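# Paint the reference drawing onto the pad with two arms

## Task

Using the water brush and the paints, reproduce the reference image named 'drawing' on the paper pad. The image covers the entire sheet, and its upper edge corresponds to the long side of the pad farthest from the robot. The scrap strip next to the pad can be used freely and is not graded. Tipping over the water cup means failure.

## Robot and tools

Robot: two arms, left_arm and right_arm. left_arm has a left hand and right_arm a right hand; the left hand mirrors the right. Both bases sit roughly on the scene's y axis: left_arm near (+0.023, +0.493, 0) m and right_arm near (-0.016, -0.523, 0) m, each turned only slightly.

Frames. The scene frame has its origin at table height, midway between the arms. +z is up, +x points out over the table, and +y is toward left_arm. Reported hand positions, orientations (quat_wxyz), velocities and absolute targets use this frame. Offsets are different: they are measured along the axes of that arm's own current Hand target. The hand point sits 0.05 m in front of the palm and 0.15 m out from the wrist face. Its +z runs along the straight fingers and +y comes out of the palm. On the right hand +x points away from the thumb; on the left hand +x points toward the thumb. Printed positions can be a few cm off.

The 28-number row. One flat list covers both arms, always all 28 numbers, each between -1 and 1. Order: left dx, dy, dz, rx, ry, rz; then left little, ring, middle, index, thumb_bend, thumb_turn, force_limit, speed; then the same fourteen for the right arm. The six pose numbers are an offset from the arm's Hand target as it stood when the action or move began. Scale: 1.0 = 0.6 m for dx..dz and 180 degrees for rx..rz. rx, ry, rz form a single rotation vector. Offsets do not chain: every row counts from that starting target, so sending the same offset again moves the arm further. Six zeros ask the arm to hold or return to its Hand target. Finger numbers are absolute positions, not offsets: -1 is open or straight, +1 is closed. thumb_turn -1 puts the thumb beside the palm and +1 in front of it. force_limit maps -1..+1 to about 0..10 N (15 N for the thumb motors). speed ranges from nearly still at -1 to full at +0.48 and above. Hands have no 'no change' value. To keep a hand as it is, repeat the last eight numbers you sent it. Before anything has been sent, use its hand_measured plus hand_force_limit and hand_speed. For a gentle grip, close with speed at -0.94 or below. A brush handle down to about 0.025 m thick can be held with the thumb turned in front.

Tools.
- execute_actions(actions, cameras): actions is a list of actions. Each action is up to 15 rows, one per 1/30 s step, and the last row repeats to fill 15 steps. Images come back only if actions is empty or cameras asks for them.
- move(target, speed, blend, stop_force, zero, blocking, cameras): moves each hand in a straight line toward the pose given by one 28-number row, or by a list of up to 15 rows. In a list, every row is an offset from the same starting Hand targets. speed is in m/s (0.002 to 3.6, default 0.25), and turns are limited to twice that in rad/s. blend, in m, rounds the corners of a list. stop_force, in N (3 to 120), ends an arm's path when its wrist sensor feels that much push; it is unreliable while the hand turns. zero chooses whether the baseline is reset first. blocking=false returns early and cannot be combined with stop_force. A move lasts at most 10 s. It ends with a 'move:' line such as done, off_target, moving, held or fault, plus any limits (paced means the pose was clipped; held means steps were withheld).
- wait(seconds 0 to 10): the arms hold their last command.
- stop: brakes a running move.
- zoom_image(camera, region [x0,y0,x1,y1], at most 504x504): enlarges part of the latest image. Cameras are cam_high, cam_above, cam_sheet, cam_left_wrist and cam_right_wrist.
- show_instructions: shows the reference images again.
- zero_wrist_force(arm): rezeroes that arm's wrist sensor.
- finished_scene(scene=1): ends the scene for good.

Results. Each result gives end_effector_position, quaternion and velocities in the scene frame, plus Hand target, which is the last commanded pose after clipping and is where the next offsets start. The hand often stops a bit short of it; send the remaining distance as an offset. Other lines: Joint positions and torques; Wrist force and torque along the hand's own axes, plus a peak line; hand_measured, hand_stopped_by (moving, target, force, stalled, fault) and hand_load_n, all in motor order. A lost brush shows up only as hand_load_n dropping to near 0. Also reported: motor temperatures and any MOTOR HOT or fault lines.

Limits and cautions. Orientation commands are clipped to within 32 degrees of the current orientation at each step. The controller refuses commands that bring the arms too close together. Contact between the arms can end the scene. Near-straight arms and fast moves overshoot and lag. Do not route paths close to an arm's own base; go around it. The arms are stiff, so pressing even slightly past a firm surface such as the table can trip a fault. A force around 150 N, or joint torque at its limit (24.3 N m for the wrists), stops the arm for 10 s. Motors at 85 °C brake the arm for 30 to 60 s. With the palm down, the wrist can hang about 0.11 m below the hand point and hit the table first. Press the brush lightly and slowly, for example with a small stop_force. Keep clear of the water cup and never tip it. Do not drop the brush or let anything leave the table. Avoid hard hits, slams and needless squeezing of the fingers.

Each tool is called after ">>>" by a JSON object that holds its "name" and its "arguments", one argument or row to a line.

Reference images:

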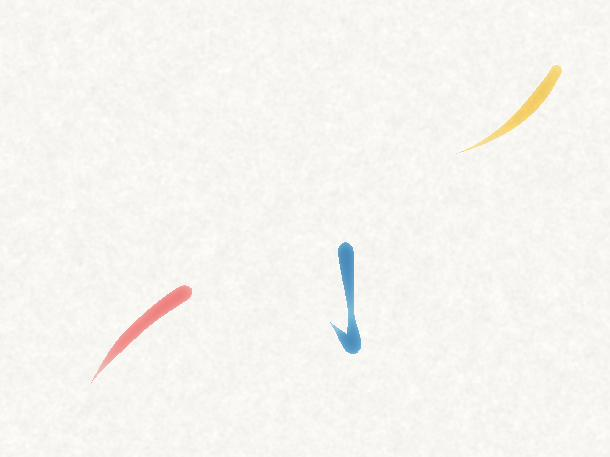

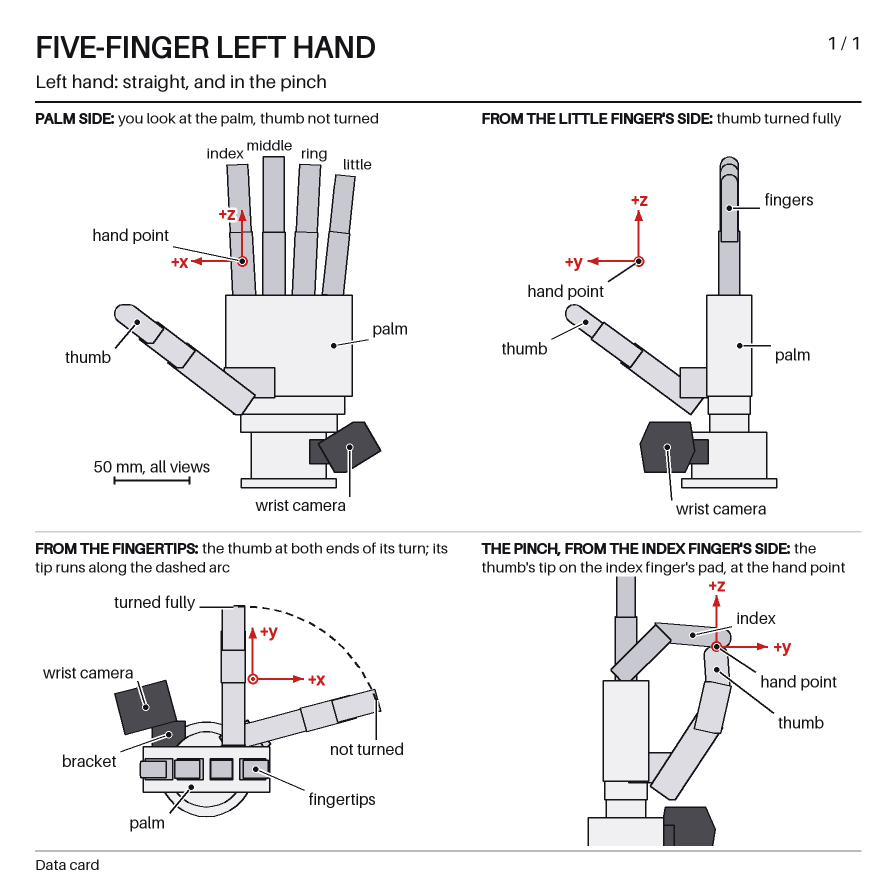

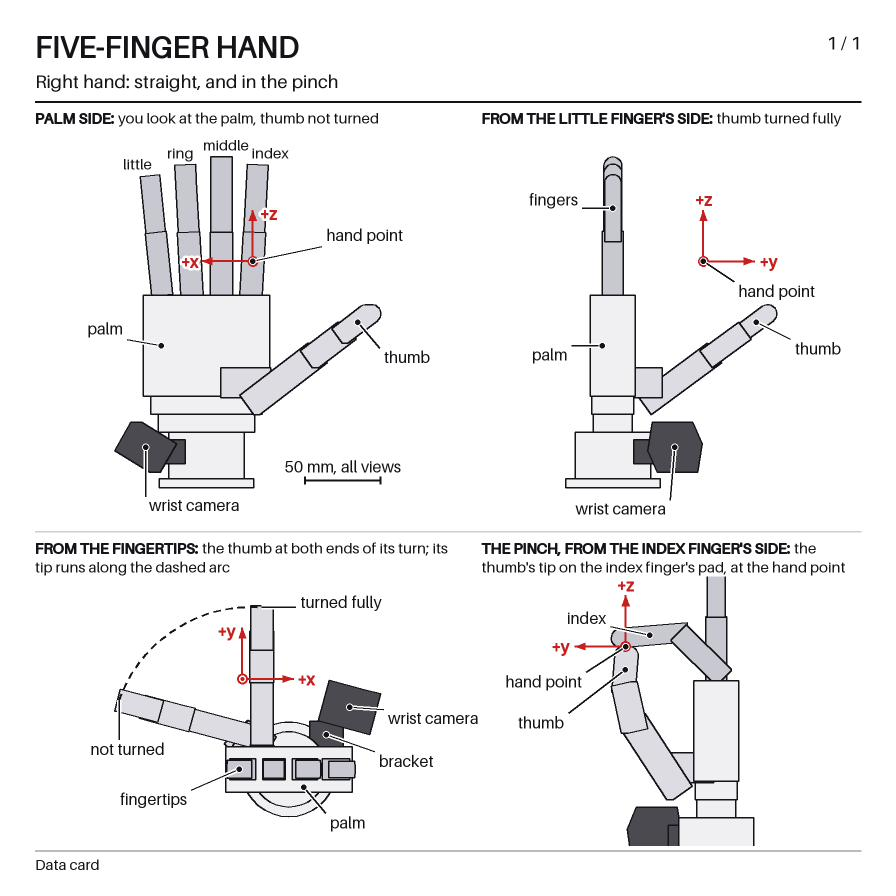

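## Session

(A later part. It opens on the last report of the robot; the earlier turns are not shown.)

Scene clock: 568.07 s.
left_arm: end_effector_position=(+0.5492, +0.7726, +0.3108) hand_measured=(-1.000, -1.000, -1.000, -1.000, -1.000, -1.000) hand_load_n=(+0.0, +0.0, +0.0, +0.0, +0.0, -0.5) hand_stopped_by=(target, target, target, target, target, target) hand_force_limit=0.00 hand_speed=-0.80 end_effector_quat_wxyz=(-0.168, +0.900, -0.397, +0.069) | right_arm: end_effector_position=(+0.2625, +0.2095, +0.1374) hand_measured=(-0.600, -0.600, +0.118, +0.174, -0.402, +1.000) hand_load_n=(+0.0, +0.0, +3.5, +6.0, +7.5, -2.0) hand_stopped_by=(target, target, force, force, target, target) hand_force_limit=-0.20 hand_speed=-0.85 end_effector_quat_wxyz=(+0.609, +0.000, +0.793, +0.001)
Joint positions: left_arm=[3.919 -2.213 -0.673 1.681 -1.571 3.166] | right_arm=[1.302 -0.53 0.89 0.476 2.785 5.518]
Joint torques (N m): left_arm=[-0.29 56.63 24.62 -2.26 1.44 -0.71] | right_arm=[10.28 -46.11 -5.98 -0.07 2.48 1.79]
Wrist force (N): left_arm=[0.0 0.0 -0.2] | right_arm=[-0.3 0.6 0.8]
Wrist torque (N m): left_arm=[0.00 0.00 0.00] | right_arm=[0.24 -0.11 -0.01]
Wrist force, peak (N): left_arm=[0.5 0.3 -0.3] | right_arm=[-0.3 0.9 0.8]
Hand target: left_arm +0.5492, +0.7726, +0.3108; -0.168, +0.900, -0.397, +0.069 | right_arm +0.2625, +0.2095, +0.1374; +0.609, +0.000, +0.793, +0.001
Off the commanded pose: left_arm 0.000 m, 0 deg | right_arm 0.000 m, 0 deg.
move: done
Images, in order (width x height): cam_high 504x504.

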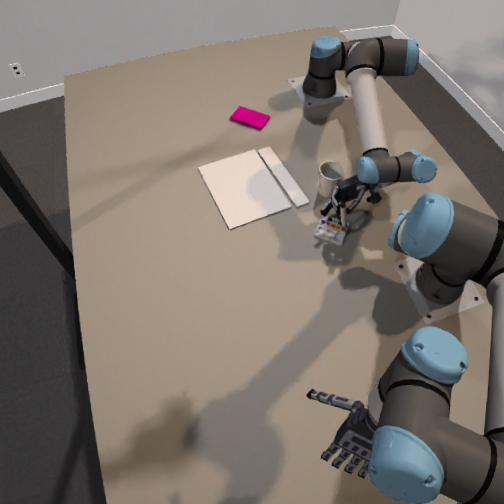

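>>> {"name": "move", "arguments": {
  "target": [0,0,0,0,0,0,-1,-1,-1,-1,-1,-1,0,-0.8,0.0064,0,0.0017,0,0,0,-0.6,-0.6,0.35,0.35,-0.4,1,-0.2,-0.85],
  "cameras": ["cam_high"],
  "speed": 0.02,
  "stop_force": 3
}}

>>> {"name": "zoom_image", "arguments": {
  "camera": "cam_high",
  "region": [325, 210, 355, 240]
}}

Scene clock: 572.40 s.
left_arm: end_effector_position=(+0.5492, +0.7726, +0.3108) hand_measured=(-1.000, -1.000, -1.000, -1.000, -1.000, -1.000) hand_load_n=(+0.0, +0.0, +0.0, +0.0, -0.5, +0.0) hand_stopped_by=(target, target, target, target, target, target) hand_force_limit=0.00 hand_speed=-0.80 end_effector_quat_wxyz=(-0.168, +0.900, -0.397, +0.069) | right_arm: end_effector_position=(+0.2625, +0.2095, +0.1335) hand_measured=(-0.600, -0.600, +0.118, +0.174, -0.402, +1.000) hand_load_n=(+0.0, +0.0, +3.5, +6.0, +8.0, -2.0) hand_stopped_by=(target, target, force, force, target, target) hand_force_limit=-0.20 hand_speed=-0.85 end_effector_quat_wxyz=(+0.609, +0.000, +0.793, +0.001)
Joint positions: left_arm=[3.919 -2.213 -0.673 1.681 -1.571 3.166] | right_arm=[1.302 -0.526 0.893 0.47 2.785 5.518]
Joint torques (N m): left_arm=[-0.35 57.99 24.38 -2.34 1.5 -0.85] | right_arm=[8.52 -46.69 -7.11 -0.06 2.36 0.54]
Wrist force (N): left_arm=[0.1 0.2 -0.4] | right_arm=[-0.5 0.7 0.7]
Wrist torque (N m): left_arm=[0.05 -0.03 0.00] | right_arm=[0.27 -0.09 -0.01]
Wrist force, peak (N): left_arm=[0.4 -0.1 -0.5] | right_arm=[-0.2 0.9 0.8]
Hand target: left_arm +0.5492, +0.7726, +0.3108; -0.168, +0.900, -0.397, +0.069 | right_arm +0.2625, +0.2095, +0.1335; +0.609, +0.000, +0.793, +0.001
Off the commanded pose: left_arm 0.000 m, 0 deg | right_arm 0.000 m, 0 deg.
move: done
Images, in order (width x height): cam_high 504x504.

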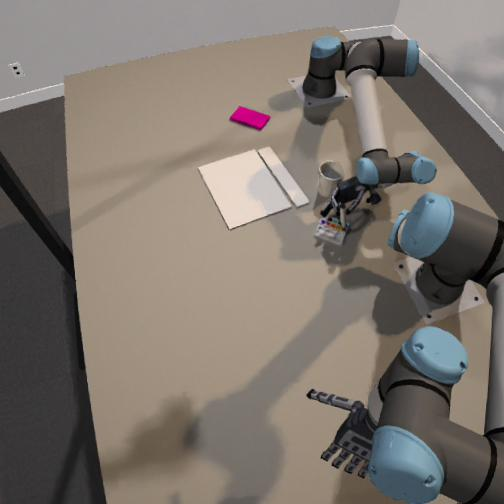

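Scaled by 16.800 from the camera's 504x504 image, which has a finer 720x720 frame.

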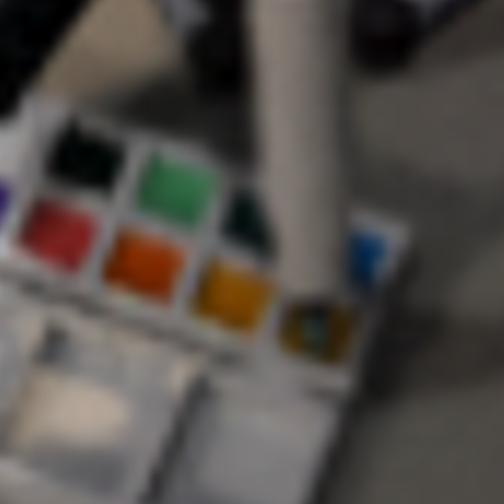

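>>> {"name": "move", "arguments": {
  "target": [0,0,0,0,0,0,-1,-1,-1,-1,-1,-1,0,-0.8,0.0064,0,0.0017,0,0,0,-0.6,-0.6,0.35,0.35,-0.4,1,-0.2,-0.85],
  "cameras": ["cam_high"],
  "speed": 0.01,
  "stop_force": 3
}}

>>> {"name": "zoom_image", "arguments": {
  "camera": "cam_high",
  "region": [325, 210, 355, 240]
}}

Scene clock: 578.07 s.
left_arm: end_effector_position=(+0.5492, +0.7726, +0.3108) hand_measured=(-1.000, -1.000, -1.000, -1.000, -1.000, -1.000) hand_load_n=(+0.0, +0.0, +0.0, -0.5, +0.0, +0.0) hand_stopped_by=(target, target, target, target, target, target) hand_force_limit=0.00 hand_speed=-0.80 end_effector_quat_wxyz=(-0.168, +0.900, -0.397, +0.069) | right_arm: end_effector_position=(+0.2625, +0.2095, +0.1295) hand_measured=(-0.600, -0.600, +0.118, +0.174, -0.402, +1.000) hand_load_n=(+0.5, +0.0, +3.5, +6.0, +7.5, -2.0) hand_stopped_by=(target, target, force, force, target, target) hand_force_limit=-0.20 hand_speed=-0.85 end_effector_quat_wxyz=(+0.609, +0.000, +0.793, +0.001)
Joint positions: left_arm=[3.919 -2.213 -0.673 1.681 -1.571 3.166] | right_arm=[1.302 -0.522 0.895 0.463 2.785 5.518]
Joint torques (N m): left_arm=[0.19 57.3 24.4 -2.23 1.42 -0.86] | right_arm=[8.69 -47.13 -6.46 -0.05 2.22 1.43]
Wrist force (N): left_arm=[0.4 0.2 -0.2] | right_arm=[-0.3 0.6 0.8]
Wrist torque (N m): left_arm=[0.04 -0.05 0.02] | right_arm=[0.25 -0.12 0.00]
Wrist force, peak (N): left_arm=[0.6 -0.1 -0.4] | right_arm=[-0.3 0.8 1.1]
Hand target: left_arm +0.5492, +0.7726, +0.3108; -0.168, +0.900, -0.397, +0.069 | right_arm +0.2625, +0.2095, +0.1295; +0.609, +0.000, +0.793, +0.001
Off the commanded pose: left_arm 0.000 m, 0 deg | right_arm 0.000 m, 0 deg.
move: done
Images, in order (width x height): cam_high 504x504.

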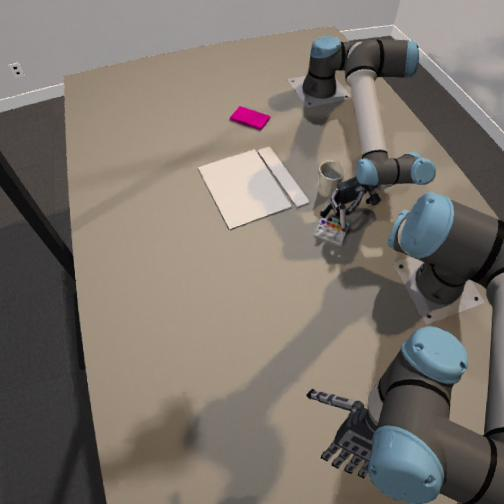

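Scaled by 16.800 from the camera's 504x504 image, which has a finer 720x720 frame.

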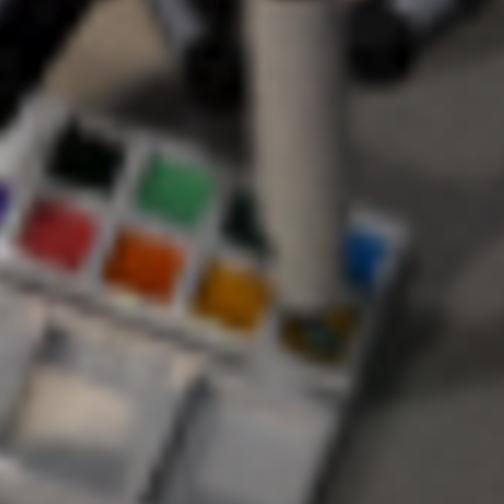

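>>> {"name": "move", "arguments": {
  "target": [0,0,0,0,0,0,-1,-1,-1,-1,-1,-1,0,-0.8,0.0064,0,0.0017,0,0,0,-0.6,-0.6,0.35,0.35,-0.4,1,-0.2,-0.85],
  "cameras": ["cam_high"],
  "speed": 0.01,
  "stop_force": 3
}}

>>> {"name": "zoom_image", "arguments": {
  "camera": "cam_high",
  "region": [325, 210, 355, 240]
}}

Scene clock: 582.97 s.
left_arm: end_effector_position=(+0.5492, +0.7726, +0.3108) hand_measured=(-1.000, -1.000, -1.000, -1.000, -1.000, -1.000) hand_load_n=(+0.0, +0.0, +0.0, +0.0, +0.0, +0.0) hand_stopped_by=(target, target, target, target, target, target) hand_force_limit=0.00 hand_speed=-0.80 end_effector_quat_wxyz=(-0.168, +0.900, -0.397, +0.069) | right_arm: end_effector_position=(+0.2625, +0.2095, +0.1255) hand_measured=(-0.600, -0.600, +0.118, +0.174, -0.402, +1.000) hand_load_n=(+0.0, +0.0, +3.5, +6.0, +7.5, -2.0) hand_stopped_by=(target, target, force, force, target, target) hand_force_limit=-0.20 hand_speed=-0.85 end_effector_quat_wxyz=(+0.609, +0.000, +0.793, +0.001)
Joint positions: left_arm=[3.919 -2.213 -0.673 1.681 -1.571 3.166] | right_arm=[1.302 -0.517 0.897 0.457 2.785 5.518]
Joint torques (N m): left_arm=[0.05 58.11 24.62 -2.33 1.49 -0.75] | right_arm=[8.77 -46.21 -7.09 0 2.52 1.67]
Wrist force (N): left_arm=[0.4 0.1 -0.4] | right_arm=[-0.4 0.7 0.8]
Wrist torque (N m): left_arm=[0.03 -0.06 0.02] | right_arm=[0.26 -0.11 0.00]
Wrist force, peak (N): left_arm=[0.5 0.5 0.0] | right_arm=[-0.5 1.0 0.7]
Hand target: left_arm +0.5492, +0.7726, +0.3108; -0.168, +0.900, -0.397, +0.069 | right_arm +0.2625, +0.2095, +0.1255; +0.609, +0.000, +0.793, +0.001
Off the commanded pose: left_arm 0.000 m, 0 deg | right_arm 0.000 m, 0 deg.
move: done
Images, in order (width x height): cam_high 504x504.

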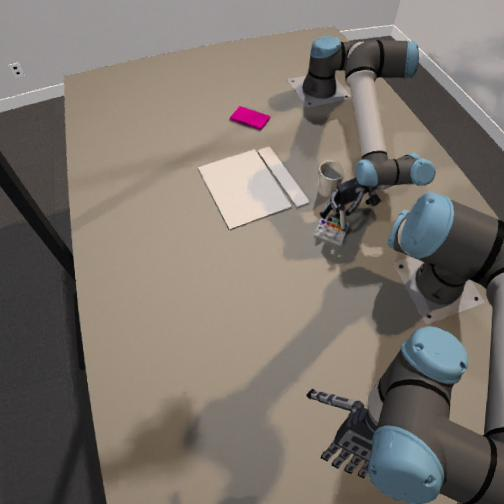

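Scaled by 16.800 from the camera's 504x504 image, which has a finer 720x720 frame.

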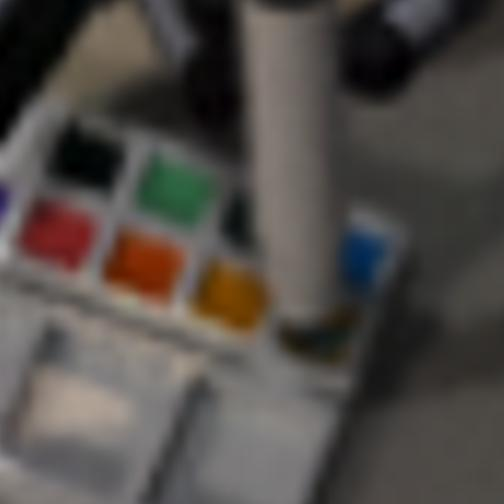

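>>> {"name": "move", "arguments": {
  "target": [0,0,0,0,0,0,-1,-1,-1,-1,-1,-1,0,-0.8,-0.0805,0,-0.0216,0,0,0,-0.6,-0.6,0.35,0.35,-0.4,1,-0.2,-0.85],
  "cameras": ["cam_high"],
  "speed": 0.1
}}

>>> {"name": "zoom_image", "arguments": {
  "camera": "cam_high",
  "region": [325, 200, 355, 230]
}}

Scene clock: 587.93 s.
left_arm: end_effector_position=(+0.5492, +0.7726, +0.3108) hand_measured=(-1.000, -1.000, -1.000, -1.000, -1.000, -1.000) hand_load_n=(+0.0, +0.0, +0.0, +0.0, +0.0, +0.0) hand_stopped_by=(target, target, target, target, target, target) hand_force_limit=0.00 hand_speed=-0.80 end_effector_quat_wxyz=(-0.168, +0.900, -0.397, +0.069) | right_arm: end_effector_position=(+0.2625, +0.2094, +0.1755) hand_measured=(-0.600, -0.600, +0.118, +0.174, -0.402, +1.000) hand_load_n=(+0.0, +0.0, +3.5, +6.0, +7.5, -2.0) hand_stopped_by=(target, target, force, force, target, target) hand_force_limit=-0.20 hand_speed=-0.85 end_effector_quat_wxyz=(+0.609, +0.000, +0.793, +0.001)
Joint positions: left_arm=[3.919 -2.213 -0.673 1.681 -1.571 3.166] | right_arm=[1.302 -0.568 0.862 0.542 2.785 5.518]
Joint torques (N m): left_arm=[-0.1 58.05 23.69 -2.29 1.54 -0.99] | right_arm=[3.65 -71.96 -28.53 3.1 2.43 1.85]
Wrist force (N): left_arm=[0.5 -0.1 -0.1] | right_arm=[-0.6 0.8 0.6]
Wrist torque (N m): left_arm=[-0.01 -0.07 0.03] | right_arm=[0.29 -0.07 -0.02]
Wrist force, peak (N): left_arm=[0.6 -0.1 -0.1] | right_arm=[0.7 0.5 1.1]
Hand target: left_arm +0.5492, +0.7726, +0.3108; -0.168, +0.900, -0.397, +0.069 | right_arm +0.2625, +0.2094, +0.1755; +0.609, +0.000, +0.793, +0.001
Off the commanded pose: left_arm 0.000 m, 0 deg | right_arm 0.000 m, 0 deg.
move: done
Images, in order (width x height): cam_high 504x504.

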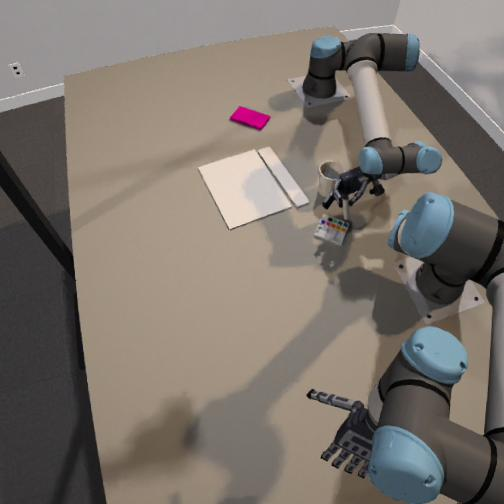

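Scaled by 16.800 from the camera's 504x504 image, which has a finer 720x720 frame.

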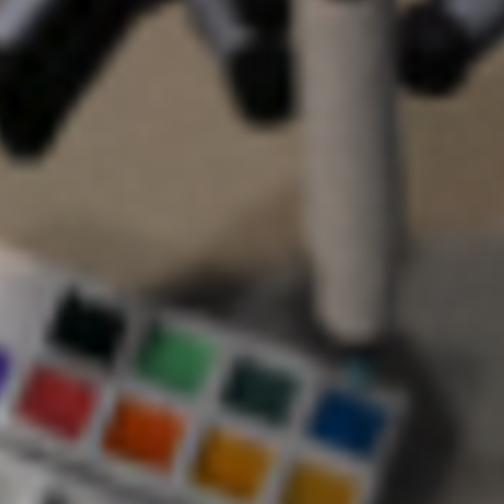

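>>> {"name": "move", "arguments": {
  "target": [
    [0,0,0,0,0,0,-1,-1,-1,-1,-1,-1,0,-0.8,-0.153,0,-0.041,0,0,0,-0.6,-0.6,0.35,0.35,-0.4,1,-0.2,-0.85],
    [0,0,0,0,0,0,-1,-1,-1,-1,-1,-1,0,-0.8,-0.2009,-0.479,0.1377,0,0,0,-0.6,-0.6,0.35,0.35,-0.4,1,-0.2,-0.85],
    [0,0,0,0,0,0,-1,-1,-1,-1,-1,-1,0,-0.8,0.0093,-0.479,0.194,0,0,0,-0.6,-0.6,0.35,0.35,-0.4,1,-0.2,-0.85]
  ],
  "cameras": ["cam_high","cam_sheet","cam_above"],
  "speed": 0.2,
  "blend": [0.03, 0.03,0]
}}

>>> {"name": "zoom_image", "arguments": {
  "camera": "cam_high",
  "region": [260, 140, 310, 190]
}}

Scene clock: 606.50 s.
left_arm: end_effector_position=(+0.5492, +0.7726, +0.3108) hand_measured=(-1.000, -1.000, -1.000, -1.000, -1.000, -1.000) hand_load_n=(+0.0, +0.0, +0.0, +0.0, +0.0, +0.0) hand_stopped_by=(target, target, target, target, target, target) hand_force_limit=0.00 hand_speed=-0.80 end_effector_quat_wxyz=(-0.168, +0.900, -0.397, +0.069) | right_arm: end_effector_position=(+0.3738, -0.0778, +0.1397) hand_measured=(-0.600, -0.600, +0.118, +0.174, -0.402, +1.000) hand_load_n=(+0.0, +0.0, +3.5, +6.0, +8.0, -2.0) hand_stopped_by=(target, target, force, force, target, target) hand_force_limit=-0.20 hand_speed=-0.85 end_effector_quat_wxyz=(+0.609, +0.000, +0.793, +0.001)
Joint positions: left_arm=[3.919 -2.213 -0.673 1.681 -1.571 3.166] | right_arm=[0.863 -1.18 2.01 -0.427 2.418 5.022]
Joint torques (N m): left_arm=[0.12 57.82 24.55 -2.53 1.48 -0.94] | right_arm=[-9.81 -18.74 -3.16 -1.64 -1 -2]
Wrist force (N): left_arm=[0.3 0.0 -0.2] | right_arm=[-0.5 1.1 0.2]
Wrist torque (N m): left_arm=[0.02 -0.04 0.02] | right_arm=[0.35 -0.07 0.11]
Wrist force, peak (N): left_arm=[0.7 -0.1 0.2] | right_arm=[-0.9 1.4 0.2]
Hand target: left_arm +0.5492, +0.7726, +0.3108; -0.168, +0.900, -0.397, +0.069 | right_arm +0.3739, -0.0778, +0.1396; +0.609, +0.000, +0.793, +0.001
Off the commanded pose: left_arm 0.000 m, 0 deg | right_arm 0.000 m, 0 deg.
move: done
Images, in order (width x height): cam_high 504x504, cam_above 504x504, cam_sheet 504x504.

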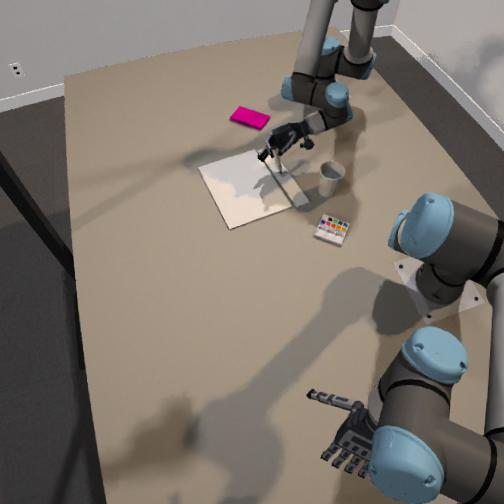

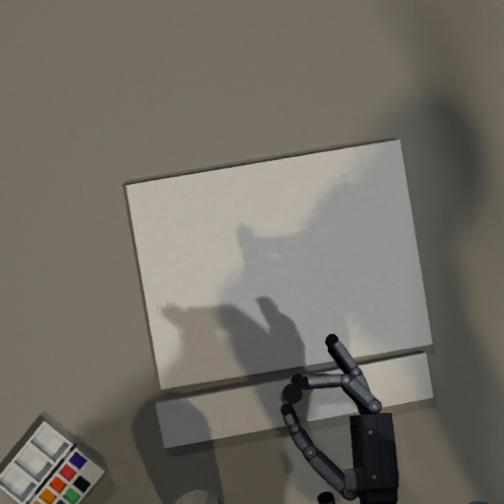

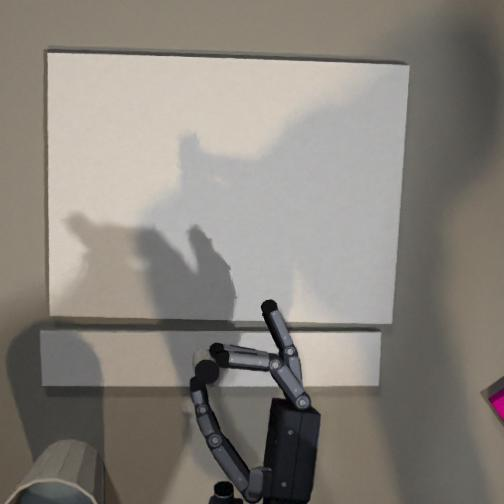

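Scaled by 10.080 from the camera's 504x504 image, which has a finer 720x720 frame.

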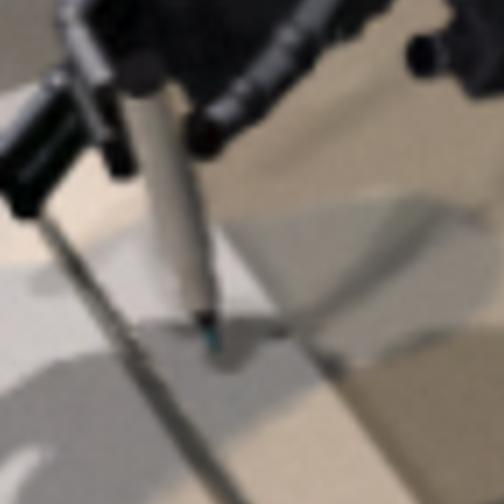

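>>> {"name": "move", "arguments": {
  "target": [
    [0,0,0,0,0,0,-1,-1,-1,-1,-1,-1,0,-0.8,0.0156,0,0.0042,0,0,0,-0.6,-0.6,0.35,0.35,-0.4,1,-0.2,-0.85],
    [0,0,0,0,0,0,-1,-1,-1,-1,-1,-1,0,-0.8,0.0387,0.0833,0.0017,0,0,0,-0.6,-0.6,0.35,0.35,-0.4,1,-0.2,-0.85],
    [0,0,0,0,0,0,-1,-1,-1,-1,-1,-1,0,-0.8,-0.0461,0.0833,-0.0211,0,0,0,-0.6,-0.6,0.35,0.35,-0.4,1,-0.2,-0.85]
  ],
  "cameras": ["cam_high"],
  "speed": [0.05,0.03,0.1]
}}

>>> {"name": "move", "arguments": {
  "target": [0,0,0,0,0,0,-1,-1,-1,-1,-1,-1,0,-0.8,-0.13,-0.41667,-0.09,0,0,0,-0.6,-0.6,0.35,0.35,-0.4,1,-0.2,-0.85],
  "cameras": ["cam_high","cam_sheet","cam_above"],
  "speed": 0.25
}}

>>> {"name": "zoom_image", "arguments": {
  "camera": "cam_sheet",
  "region": [100, 300, 300, 420]
}}

Scene clock: 617.93 s.
left_arm: end_effector_position=(+0.5492, +0.7726, +0.3108) hand_measured=(-1.000, -1.000, -1.000, -1.000, -1.000, -1.000) hand_load_n=(+0.0, +0.0, +0.0, +0.0, +0.0, +0.0) hand_stopped_by=(target, target, target, target, target, target) hand_force_limit=0.00 hand_speed=-0.80 end_effector_quat_wxyz=(-0.168, +0.900, -0.397, +0.069) | right_arm: end_effector_position=(+0.3687, -0.0278, +0.1696) hand_measured=(-0.600, -0.600, +0.118, +0.174, -0.402, +1.000) hand_load_n=(+0.0, +0.0, +3.5, +6.0, +7.5, -2.0) hand_stopped_by=(target, target, force, force, target, target) hand_force_limit=-0.20 hand_speed=-0.85 end_effector_quat_wxyz=(+0.609, +0.000, +0.793, +0.001)
Joint positions: left_arm=[3.919 -2.213 -0.673 1.681 -1.571 3.166] | right_arm=[0.946 -1.136 1.838 -0.259 2.493 5.075]
Joint torques (N m): left_arm=[-0.52 57.27 24.83 -2.35 1.58 -0.87] | right_arm=[8.33 -49.44 -27.43 1.84 1.94 1.93]
Wrist force (N): left_arm=[0.4 0.2 -0.3] | right_arm=[-0.3 1.1 0.4]
Wrist torque (N m): left_arm=[0.06 -0.06 0.01] | right_arm=[0.36 -0.10 0.01]
Wrist force, peak (N): left_arm=[0.5 -0.1 -0.3] | right_arm=[-1.0 1.0 0.3]
Hand target: left_arm +0.5492, +0.7726, +0.3108; -0.168, +0.900, -0.397, +0.069 | right_arm +0.3687, -0.0278, +0.1697; +0.609, +0.000, +0.793, +0.001
Off the commanded pose: left_arm 0.000 m, 0 deg | right_arm 0.000 m, 0 deg.
move: done
Images, in order (width x height): cam_high 504x504.

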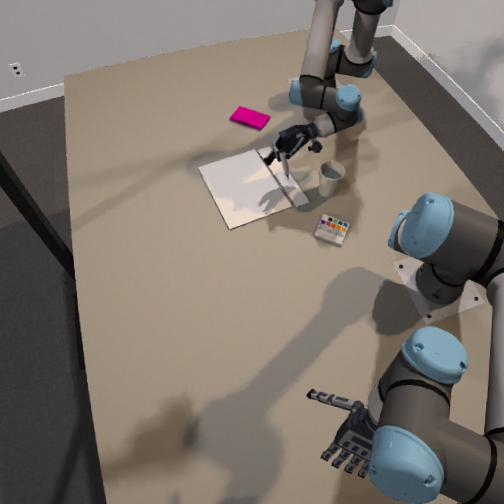

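Scene clock: 619.90 s.
left_arm: end_effector_position=(+0.5492, +0.7726, +0.3108) hand_measured=(-1.000, -1.000, -1.000, -1.000, -1.000, -1.000) hand_load_n=(+0.0, +0.0, +0.0, +0.0, +0.0, +0.0) hand_stopped_by=(target, target, target, target, target, target) hand_force_limit=0.00 hand_speed=-0.80 end_effector_quat_wxyz=(-0.168, +0.900, -0.397, +0.069) | right_arm: end_effector_position=(+0.3371, -0.2780, +0.2586) hand_measured=(-0.600, -0.600, +0.118, +0.174, -0.402, +1.000) hand_load_n=(+0.0, +0.0, +3.5, +6.0, +8.0, -2.0) hand_stopped_by=(target, target, force, force, target, target) hand_force_limit=-0.20 hand_speed=-0.85 end_effector_quat_wxyz=(+0.609, +0.000, +0.793, +0.001)
Joint positions: left_arm=[3.919 -2.213 -0.673 1.681 -1.571 3.166] | right_arm=[0.353 -1.964 2.4 -0.155 1.936 4.816]
Joint torques (N m): left_arm=[-0.15 58.49 24.7 -2.42 1.56 -1.02] | right_arm=[-9.19 -17.33 -9.18 1.16 -1.32 -1.93]
Wrist force (N): left_arm=[0.5 0.3 0.0] | right_arm=[-0.6 0.8 0.4]
Wrist torque (N m): left_arm=[0.04 -0.07 0.02] | right_arm=[0.30 -0.06 0.10]
Wrist force, peak (N): left_arm=[0.5 -0.1 -0.4] | right_arm=[-0.2 2.4 0.6]
Hand target: left_arm +0.5492, +0.7726, +0.3108; -0.168, +0.900, -0.397, +0.069 | right_arm +0.3371, -0.2780, +0.2586; +0.609, +0.000, +0.793, +0.001
Off the commanded pose: left_arm 0.000 m, 0 deg | right_arm 0.000 m, 0 deg.
move: done
Images, in order (width x height): cam_high 504x504, cam_above 504x504, cam_sheet 504x504.

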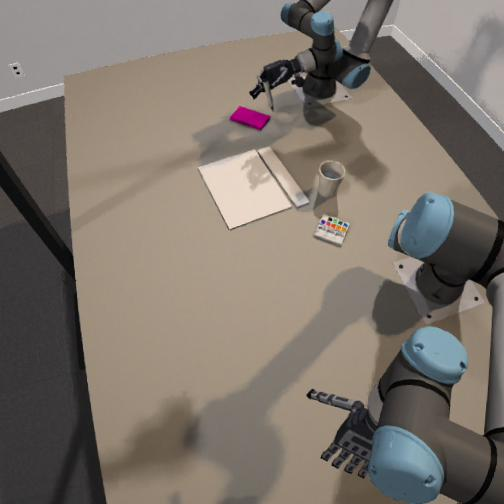

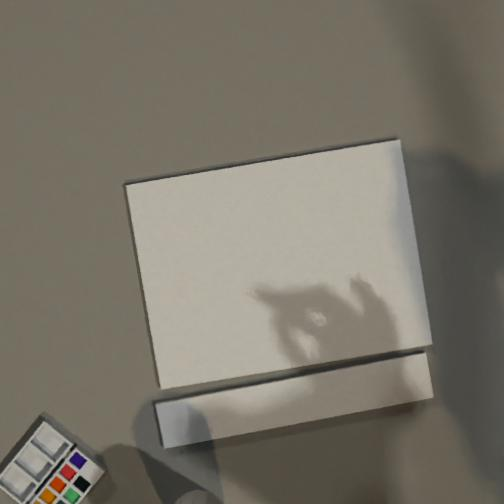

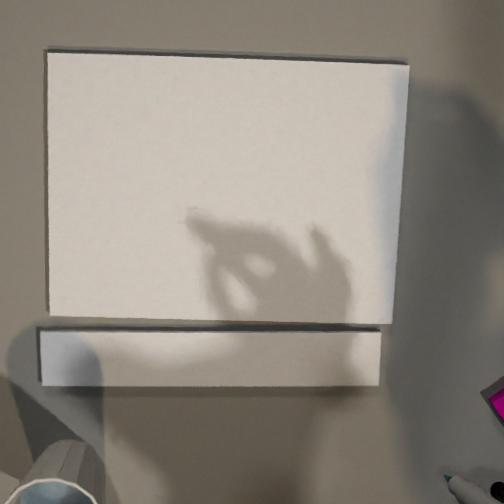

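Scaled by 2.520 from the camera's 504x504 image, which has a finer 720x720 frame.

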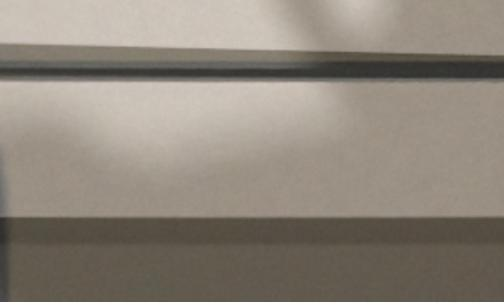

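>>> {"name": "move", "arguments": {
  "target": [
    [0,0,0,0,0,0,-1,-1,-1,-1,-1,-1,0,-0.8,0.1428,0.3337,0.1018,0,0,0,-0.6,-0.6,0.35,0.35,-0.4,1,-0.2,-0.85],
    [0,0,0,0,0,0,-1,-1,-1,-1,-1,-1,0,-0.8,0.2072,0.3337,0.119,0,0,0,-0.6,-0.6,0.35,0.35,-0.4,1,-0.2,-0.85]
  ],
  "cameras": ["cam_high","cam_sheet"],
  "speed": [0.2,0.05]
}}

>>> {"name": "zoom_image", "arguments": {
  "camera": "cam_high",
  "region": [260, 140, 310, 190]
}}

Scene clock: 629.57 s.
left_arm: end_effector_position=(+0.5492, +0.7726, +0.3108) hand_measured=(-1.000, -1.000, -1.000, -1.000, -1.000, -1.000) hand_load_n=(+0.0, +0.0, +0.0, +0.0, +0.0, +0.0) hand_stopped_by=(target, target, target, target, target, target) hand_force_limit=0.00 hand_speed=-0.80 end_effector_quat_wxyz=(-0.168, +0.900, -0.397, +0.069) | right_arm: end_effector_position=(+0.3736, -0.0775, +0.1204) hand_measured=(-0.600, -0.600, +0.118, +0.174, -0.402, +1.000) hand_load_n=(+0.0, +0.0, +3.5, +6.0, +8.0, -2.0) hand_stopped_by=(target, target, force, force, target, target) hand_force_limit=-0.20 hand_speed=-0.85 end_effector_quat_wxyz=(+0.609, +0.000, +0.793, +0.001)
Joint positions: left_arm=[3.919 -2.213 -0.673 1.681 -1.571 3.166] | right_arm=[0.864 -1.142 2.021 -0.477 2.419 5.023]
Joint torques (N m): left_arm=[-0.22 58.13 24.12 -2.32 1.48 -1.08] | right_arm=[3.6 -19.75 -1.68 -1.51 0.8 -1.89]
Wrist force (N): left_arm=[0.5 -0.1 0.0] | right_arm=[-0.7 0.9 0.4]
Wrist torque (N m): left_arm=[-0.02 -0.07 0.03] | right_arm=[0.32 -0.07 0.01]
Wrist force, peak (N): left_arm=[0.7 0.0 -0.3] | right_arm=[0.0 1.7 0.8]
Hand target: left_arm +0.5492, +0.7726, +0.3108; -0.168, +0.900, -0.397, +0.069 | right_arm +0.3736, -0.0775, +0.1204; +0.609, +0.000, +0.793, +0.001
Off the commanded pose: left_arm 0.000 m, 0 deg | right_arm 0.000 m, 0 deg.
move: done
Images, in order (width x height): cam_high 504x504, cam_sheet 504x504.

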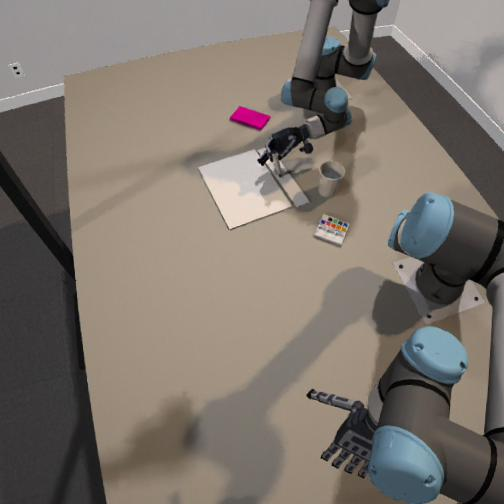

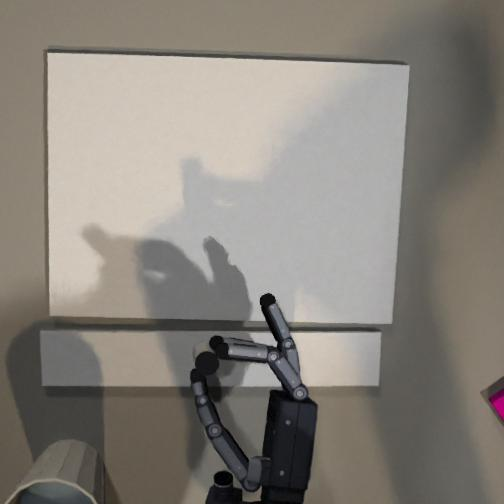

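Scaled by 10.080 from the camera's 504x504 image, which has a finer 720x720 frame.

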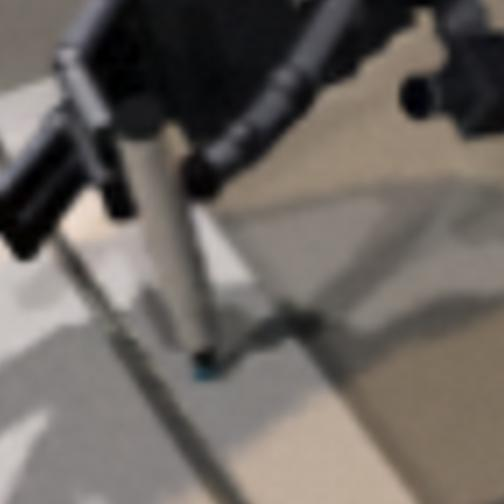

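>>> {"name": "move", "arguments": {
  "target": [
    [0,0,0,0,0,0,-1,-1,-1,-1,-1,-1,0,-0.8,-0.2415,0,-0.0648,0,0,0,-0.6,-0.6,0.35,0.35,-0.4,1,-0.2,-0.85],
    [0,0,0,0,0,0,-1,-1,-1,-1,-1,-1,0,-0.8,-0.1795,0.1908,-0.296,0,0,0,-0.6,-0.6,0.35,0.35,-0.4,1,-0.2,-0.85]
  ],
  "cameras": ["cam_high","cam_sheet"],
  "speed": [0.2,0.15]
}}

>>> {"name": "zoom_image", "arguments": {
  "camera": "cam_high",
  "region": [290, 120, 370, 200]
}}

>>> {"name": "zoom_image", "arguments": {
  "camera": "cam_sheet",
  "region": [0, 384, 120, 504]
}}

Scene clock: 646.20 s.
left_arm: end_effector_position=(+0.5492, +0.7726, +0.3108) hand_measured=(-1.000, -1.000, -1.000, -1.000, -1.000, -1.000) hand_load_n=(+0.0, +0.0, +0.0, +0.0, -0.5, +0.0) hand_stopped_by=(target, target, target, target, target, target) hand_force_limit=0.00 hand_speed=-0.80 end_effector_quat_wxyz=(-0.168, +0.900, -0.397, +0.069) | right_arm: end_effector_position=(+0.2298, +0.0365, +0.2705) hand_measured=(-0.600, -0.600, +0.118, +0.174, -0.402, +1.000) hand_load_n=(+0.0, +0.0, +3.5, +6.0, +8.0, -2.0) hand_stopped_by=(target, target, force, force, target, target) hand_force_limit=-0.20 hand_speed=-0.85 end_effector_quat_wxyz=(+0.609, +0.000, +0.793, +0.001)
Joint positions: left_arm=[3.919 -2.213 -0.673 1.681 -1.571 3.166] | right_arm=[1.281 -1.09 1.522 0.365 2.771 5.476]
Joint torques (N m): left_arm=[-0.74 57.05 24.44 -2.46 1.41 -1.16] | right_arm=[7.59 -26.73 -29.23 3.07 2.59 2.03]
Wrist force (N): left_arm=[0.4 -0.2 0.0] | right_arm=[-0.6 0.7 0.3]
Wrist torque (N m): left_arm=[-0.02 -0.05 0.03] | right_arm=[0.31 -0.06 -0.02]
Wrist force, peak (N): left_arm=[0.7 0.0 -0.2] | right_arm=[-1.6 0.8 0.2]
Hand target: left_arm +0.5492, +0.7726, +0.3108; -0.168, +0.900, -0.397, +0.069 | right_arm +0.2298, +0.0365, +0.2705; +0.609, +0.000, +0.793, +0.001
Off the commanded pose: left_arm 0.000 m, 0 deg | right_arm 0.000 m, 0 deg.
move: done
Images, in order (width x height): cam_high 504x504, cam_sheet 504x504.

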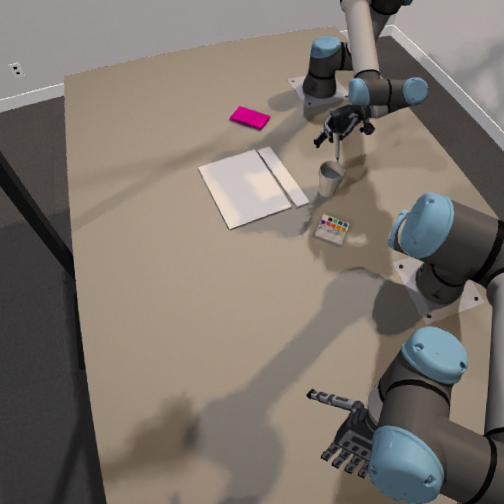

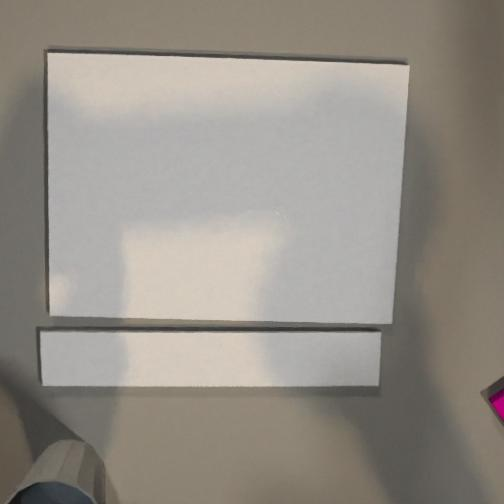

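Scaled by 6.300 from the camera's 504x504 image, which has a finer 720x720 frame.

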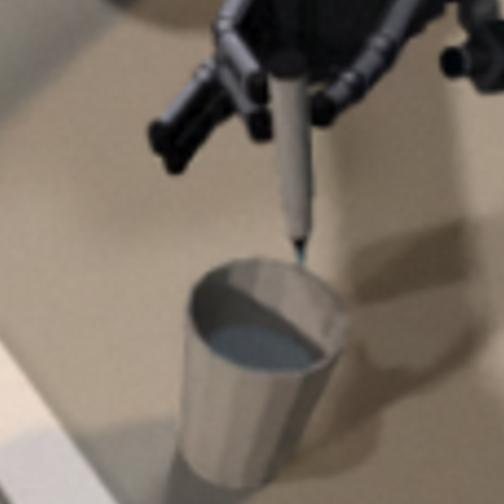

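Scaled by 4.200 from the camera's 504x504 image, which has a finer 720x720 frame.

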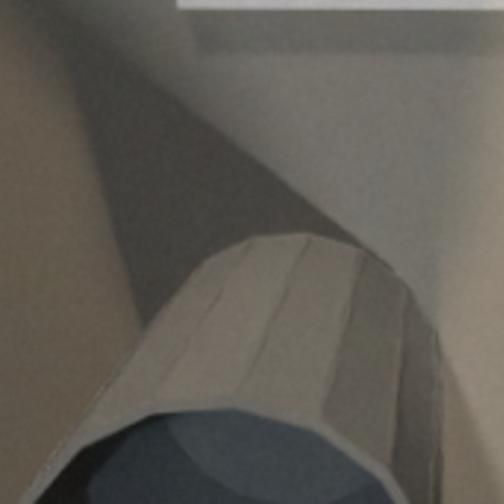

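>>> {"name": "move", "arguments": {
  "target": [
    [0,0,0,0,0,0,-1,-1,-1,-1,-1,-1,0,-0.8,-0.00656,0.00583,0.02447,0,0,0,-0.6,-0.6,0.35,0.35,-0.4,1,-0.2,-0.85],
    [0,0,0,0,0,0,-1,-1,-1,-1,-1,-1,0,-0.8,0.0506,0.00583,0.0398,0,0,0,-0.6,-0.6,0.35,0.35,-0.4,1,-0.2,-0.85]
  ],
  "speed": 0.08,
  "cameras": ["cam_high"]
}}

Scene clock: 678.10 s.
left_arm: end_effector_position=(+0.5492, +0.7726, +0.3108) hand_measured=(-1.000, -1.000, -1.000, -1.000, -1.000, -1.000) hand_load_n=(+0.0, +0.0, +0.0, +0.0, +0.0, +0.0) hand_stopped_by=(target, target, target, target, target, target) hand_force_limit=0.00 hand_speed=-0.80 end_effector_quat_wxyz=(-0.168, +0.900, -0.397, +0.069) | right_arm: end_effector_position=(+0.2450, +0.0401, +0.2351) hand_measured=(-0.600, -0.600, +0.118, +0.174, -0.402, +1.000) hand_load_n=(+0.0, +0.0, +3.5, +6.0, +8.0, -2.0) hand_stopped_by=(target, target, force, force, target, target) hand_force_limit=-0.20 hand_speed=-0.85 end_effector_quat_wxyz=(+0.609, +0.000, +0.793, +0.001)
Joint positions: left_arm=[3.919 -2.213 -0.673 1.681 -1.571 3.166] | right_arm=[1.253 -1.055 1.559 0.245 2.751 5.423]
Joint torques (N m): left_arm=[-0.16 57.84 24.16 -2.39 1.46 -1.1] | right_arm=[-8.83 -28.2 -6.21 -0.28 -0.4 -1.74]
Wrist force (N): left_arm=[0.3 -0.2 -0.3] | right_arm=[-0.5 0.8 0.5]
Wrist torque (N m): left_arm=[-0.02 -0.03 0.01] | right_arm=[0.32 -0.07 0.10]
Wrist force, peak (N): left_arm=[0.7 0.0 -0.4] | right_arm=[-1.3 0.9 0.2]
Hand target: left_arm +0.5492, +0.7726, +0.3108; -0.168, +0.900, -0.397, +0.069 | right_arm +0.2450, +0.0401, +0.2350; +0.609, +0.000, +0.793, +0.001
Off the commanded pose: left_arm 0.000 m, 0 deg | right_arm 0.000 m, 0 deg.
move: done
Images, in order (width x height): cam_high 504x504.

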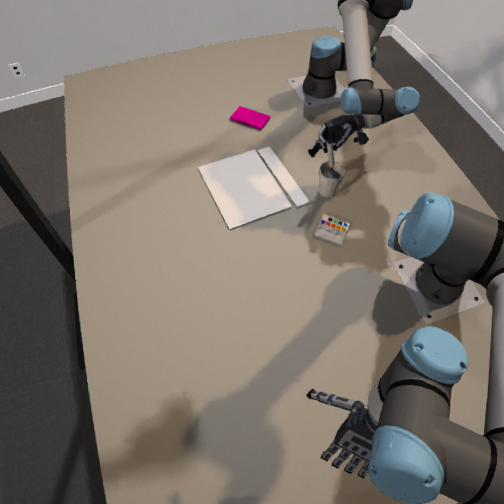

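>>> {"name": "zoom_image", "arguments": {
  "camera": "cam_high",
  "region": [300, 150, 360, 210]
}}

Scaled by 8.400 from the camera's 504x504 image, which has a finer 720x720 frame.

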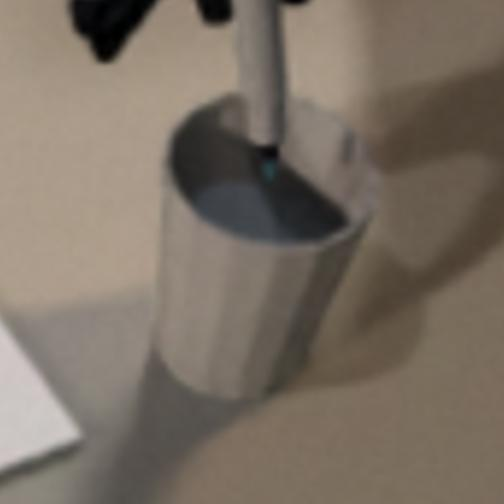

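>>> {"name": "move", "arguments": {
  "target": [0,0,0,0,0,0,-1,-1,-1,-1,-1,-1,0,-0.8,0.0644,0,0.01727,0,0,0,-0.6,-0.6,0.35,0.35,-0.4,1,-0.2,-0.85],
  "speed": 0.06,
  "cameras": ["cam_high"]
}}

>>> {"name": "zoom_image", "arguments": {
  "camera": "cam_high",
  "region": [300, 150, 360, 210]
}}

Scene clock: 685.83 s.
left_arm: end_effector_position=(+0.5492, +0.7726, +0.3108) hand_measured=(-1.000, -1.000, -1.000, -1.000, -1.000, -1.000) hand_load_n=(+0.0, +0.0, +0.0, +0.0, +0.0, +0.0) hand_stopped_by=(target, target, target, target, target, target) hand_force_limit=0.00 hand_speed=-0.80 end_effector_quat_wxyz=(-0.168, +0.900, -0.397, +0.069) | right_arm: end_effector_position=(+0.2450, +0.0402, +0.1951) hand_measured=(-0.600, -0.600, +0.118, +0.174, -0.402, +1.000) hand_load_n=(+0.5, +0.0, +3.5, +6.0, +7.5, -2.0) hand_stopped_by=(target, target, force, force, target, target) hand_force_limit=-0.20 hand_speed=-0.85 end_effector_quat_wxyz=(+0.609, +0.000, +0.793, +0.001)
Joint positions: left_arm=[3.919 -2.213 -0.673 1.681 -1.571 3.166] | right_arm=[1.253 -1.006 1.597 0.157 2.751 5.423]
Joint torques (N m): left_arm=[-0.06 57.46 24.04 -2.51 1.42 -1.21] | right_arm=[1.08 -29.33 -5.58 -0.21 -0.11 -1.72]
Wrist force (N): left_arm=[0.2 -0.2 -0.3] | right_arm=[-0.4 0.8 0.4]
Wrist torque (N m): left_arm=[-0.02 -0.03 0.02] | right_arm=[0.31 -0.08 0.12]
Wrist force, peak (N): left_arm=[0.5 0.3 -0.3] | right_arm=[-0.6 1.0 0.7]
Hand target: left_arm +0.5492, +0.7726, +0.3108; -0.168, +0.900, -0.397, +0.069 | right_arm +0.2450, +0.0402, +0.1950; +0.609, +0.000, +0.793, +0.001
Off the commanded pose: left_arm 0.000 m, 0 deg | right_arm 0.000 m, 0 deg.
move: done
Images, in order (width x height): cam_high 504x504.

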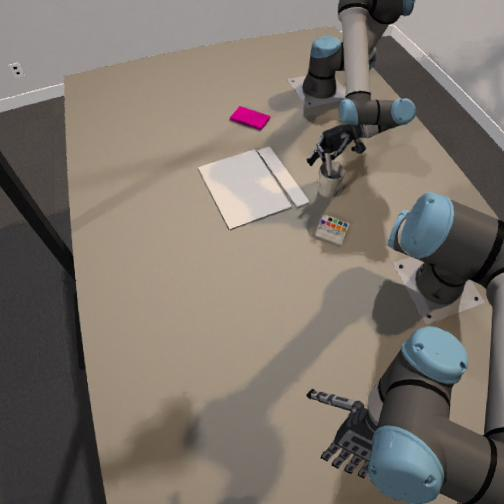

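Scaled by 8.400 from the camera's 504x504 image, which has a finer 720x720 frame.

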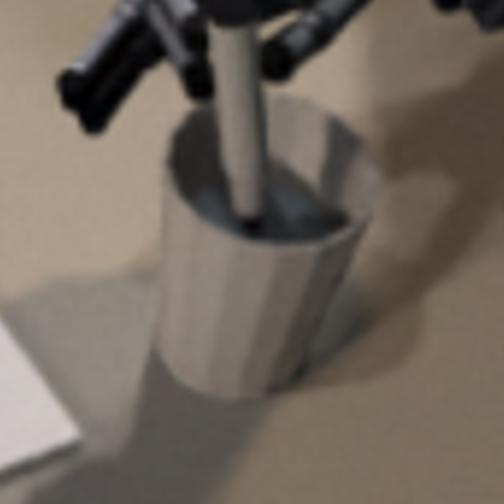

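>>> {"name": "move", "arguments": {
  "target": [
    [0,0,0,0,0,0,-1,-1,-1,-1,-1,-1,0,-0.8,0.01127,0,0.00302,0,0,0,-0.6,-0.6,0.35,0.35,-0.4,1,-0.2,-0.85],
    [0,0,0,0,0,0,-1,-1,-1,-1,-1,-1,0,-0.8,-0.12075,0,-0.03238,0,0,0,-0.6,-0.6,0.35,0.35,-0.4,1,-0.2,-0.85],
    [0,0,0,0,0,0,-1,-1,-1,-1,-1,-1,0,-0.8,-0.1283,0.28217,-0.0042,0,0,0,-0.6,-0.6,0.35,0.35,-0.4,1,-0.2,-0.85],
    [0,0,0,0,0,0,-1,-1,-1,-1,-1,-1,0,-0.8,0.0649,0.28217,0.04761,0,0,0,-0.6,-0.6,0.35,0.35,-0.4,1,-0.2,-0.85]
  ],
  "speed": [0.06,0.1,0.15,0.1],
  "cameras": ["cam_high","cam_sheet"]
}}

>>> {"name": "zoom_image", "arguments": {
  "camera": "cam_high",
  "region": [310, 190, 370, 250]
}}

Scene clock: 698.53 s.
left_arm: end_effector_position=(+0.5492, +0.7726, +0.3108) hand_measured=(-1.000, -1.000, -1.000, -1.000, -1.000, -1.000) hand_load_n=(+0.0, +0.0, +0.0, +0.0, +0.0, +0.0) hand_stopped_by=(target, target, target, target, target, target) hand_force_limit=0.00 hand_speed=-0.80 end_effector_quat_wxyz=(-0.168, +0.900, -0.397, +0.069) | right_arm: end_effector_position=(+0.2622, +0.2096, +0.1503) hand_measured=(-0.600, -0.600, +0.118, +0.174, -0.402, +1.000) hand_load_n=(+0.0, +0.0, +3.5, +6.0, +8.0, -2.0) hand_stopped_by=(target, target, force, force, target, target) hand_force_limit=-0.20 hand_speed=-0.85 end_effector_quat_wxyz=(+0.609, +0.000, +0.793, +0.001)
Joint positions: left_arm=[3.919 -2.213 -0.673 1.681 -1.571 3.166] | right_arm=[1.302 -0.543 0.882 0.499 2.786 5.519]
Joint torques (N m): left_arm=[0.02 57.46 24.32 -2.45 1.56 -1.19] | right_arm=[-7.46 -45.41 -7.35 -0.27 -0.26 -1.85]
Wrist force (N): left_arm=[0.2 0.1 -0.2] | right_arm=[-0.2 0.7 0.6]
Wrist torque (N m): left_arm=[0.03 -0.03 0.01] | right_arm=[0.28 -0.13 0.13]
Wrist force, peak (N): left_arm=[0.5 0.1 -0.5] | right_arm=[-0.2 1.7 0.9]
Hand target: left_arm +0.5492, +0.7726, +0.3108; -0.168, +0.900, -0.397, +0.069 | right_arm +0.2623, +0.2096, +0.1502; +0.609, +0.000, +0.793, +0.001
Off the commanded pose: left_arm 0.000 m, 0 deg | right_arm 0.000 m, 0 deg.
move: done
Images, in order (width x height): cam_high 504x504, cam_sheet 504x504.

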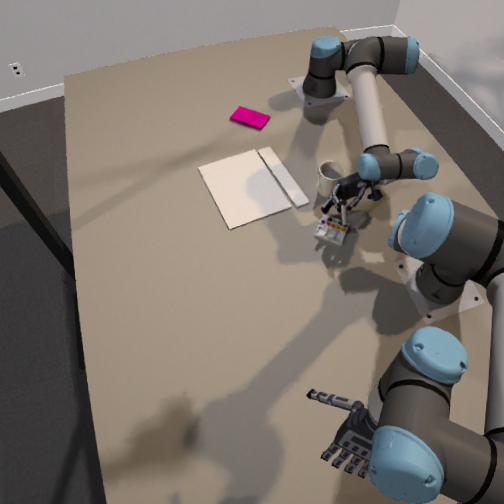

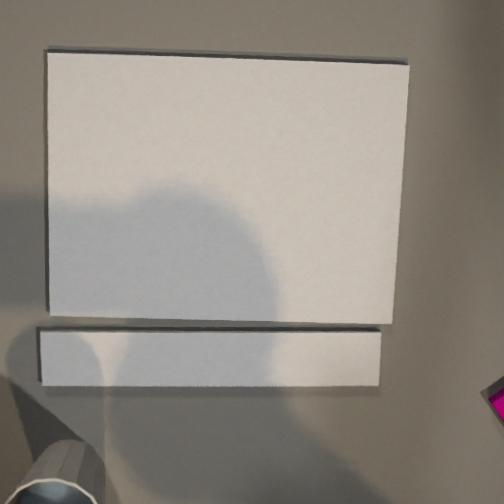

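Scaled by 8.400 from the camera's 504x504 image, which has a finer 720x720 frame.

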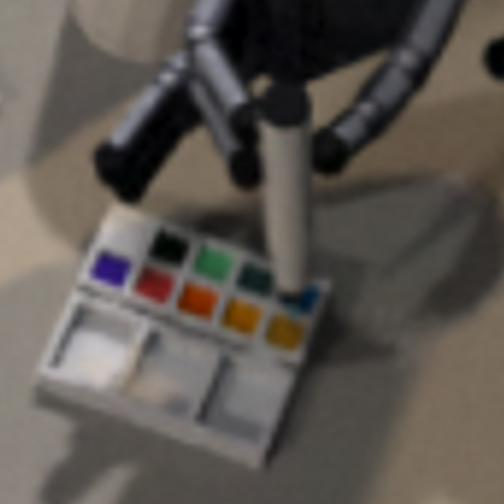

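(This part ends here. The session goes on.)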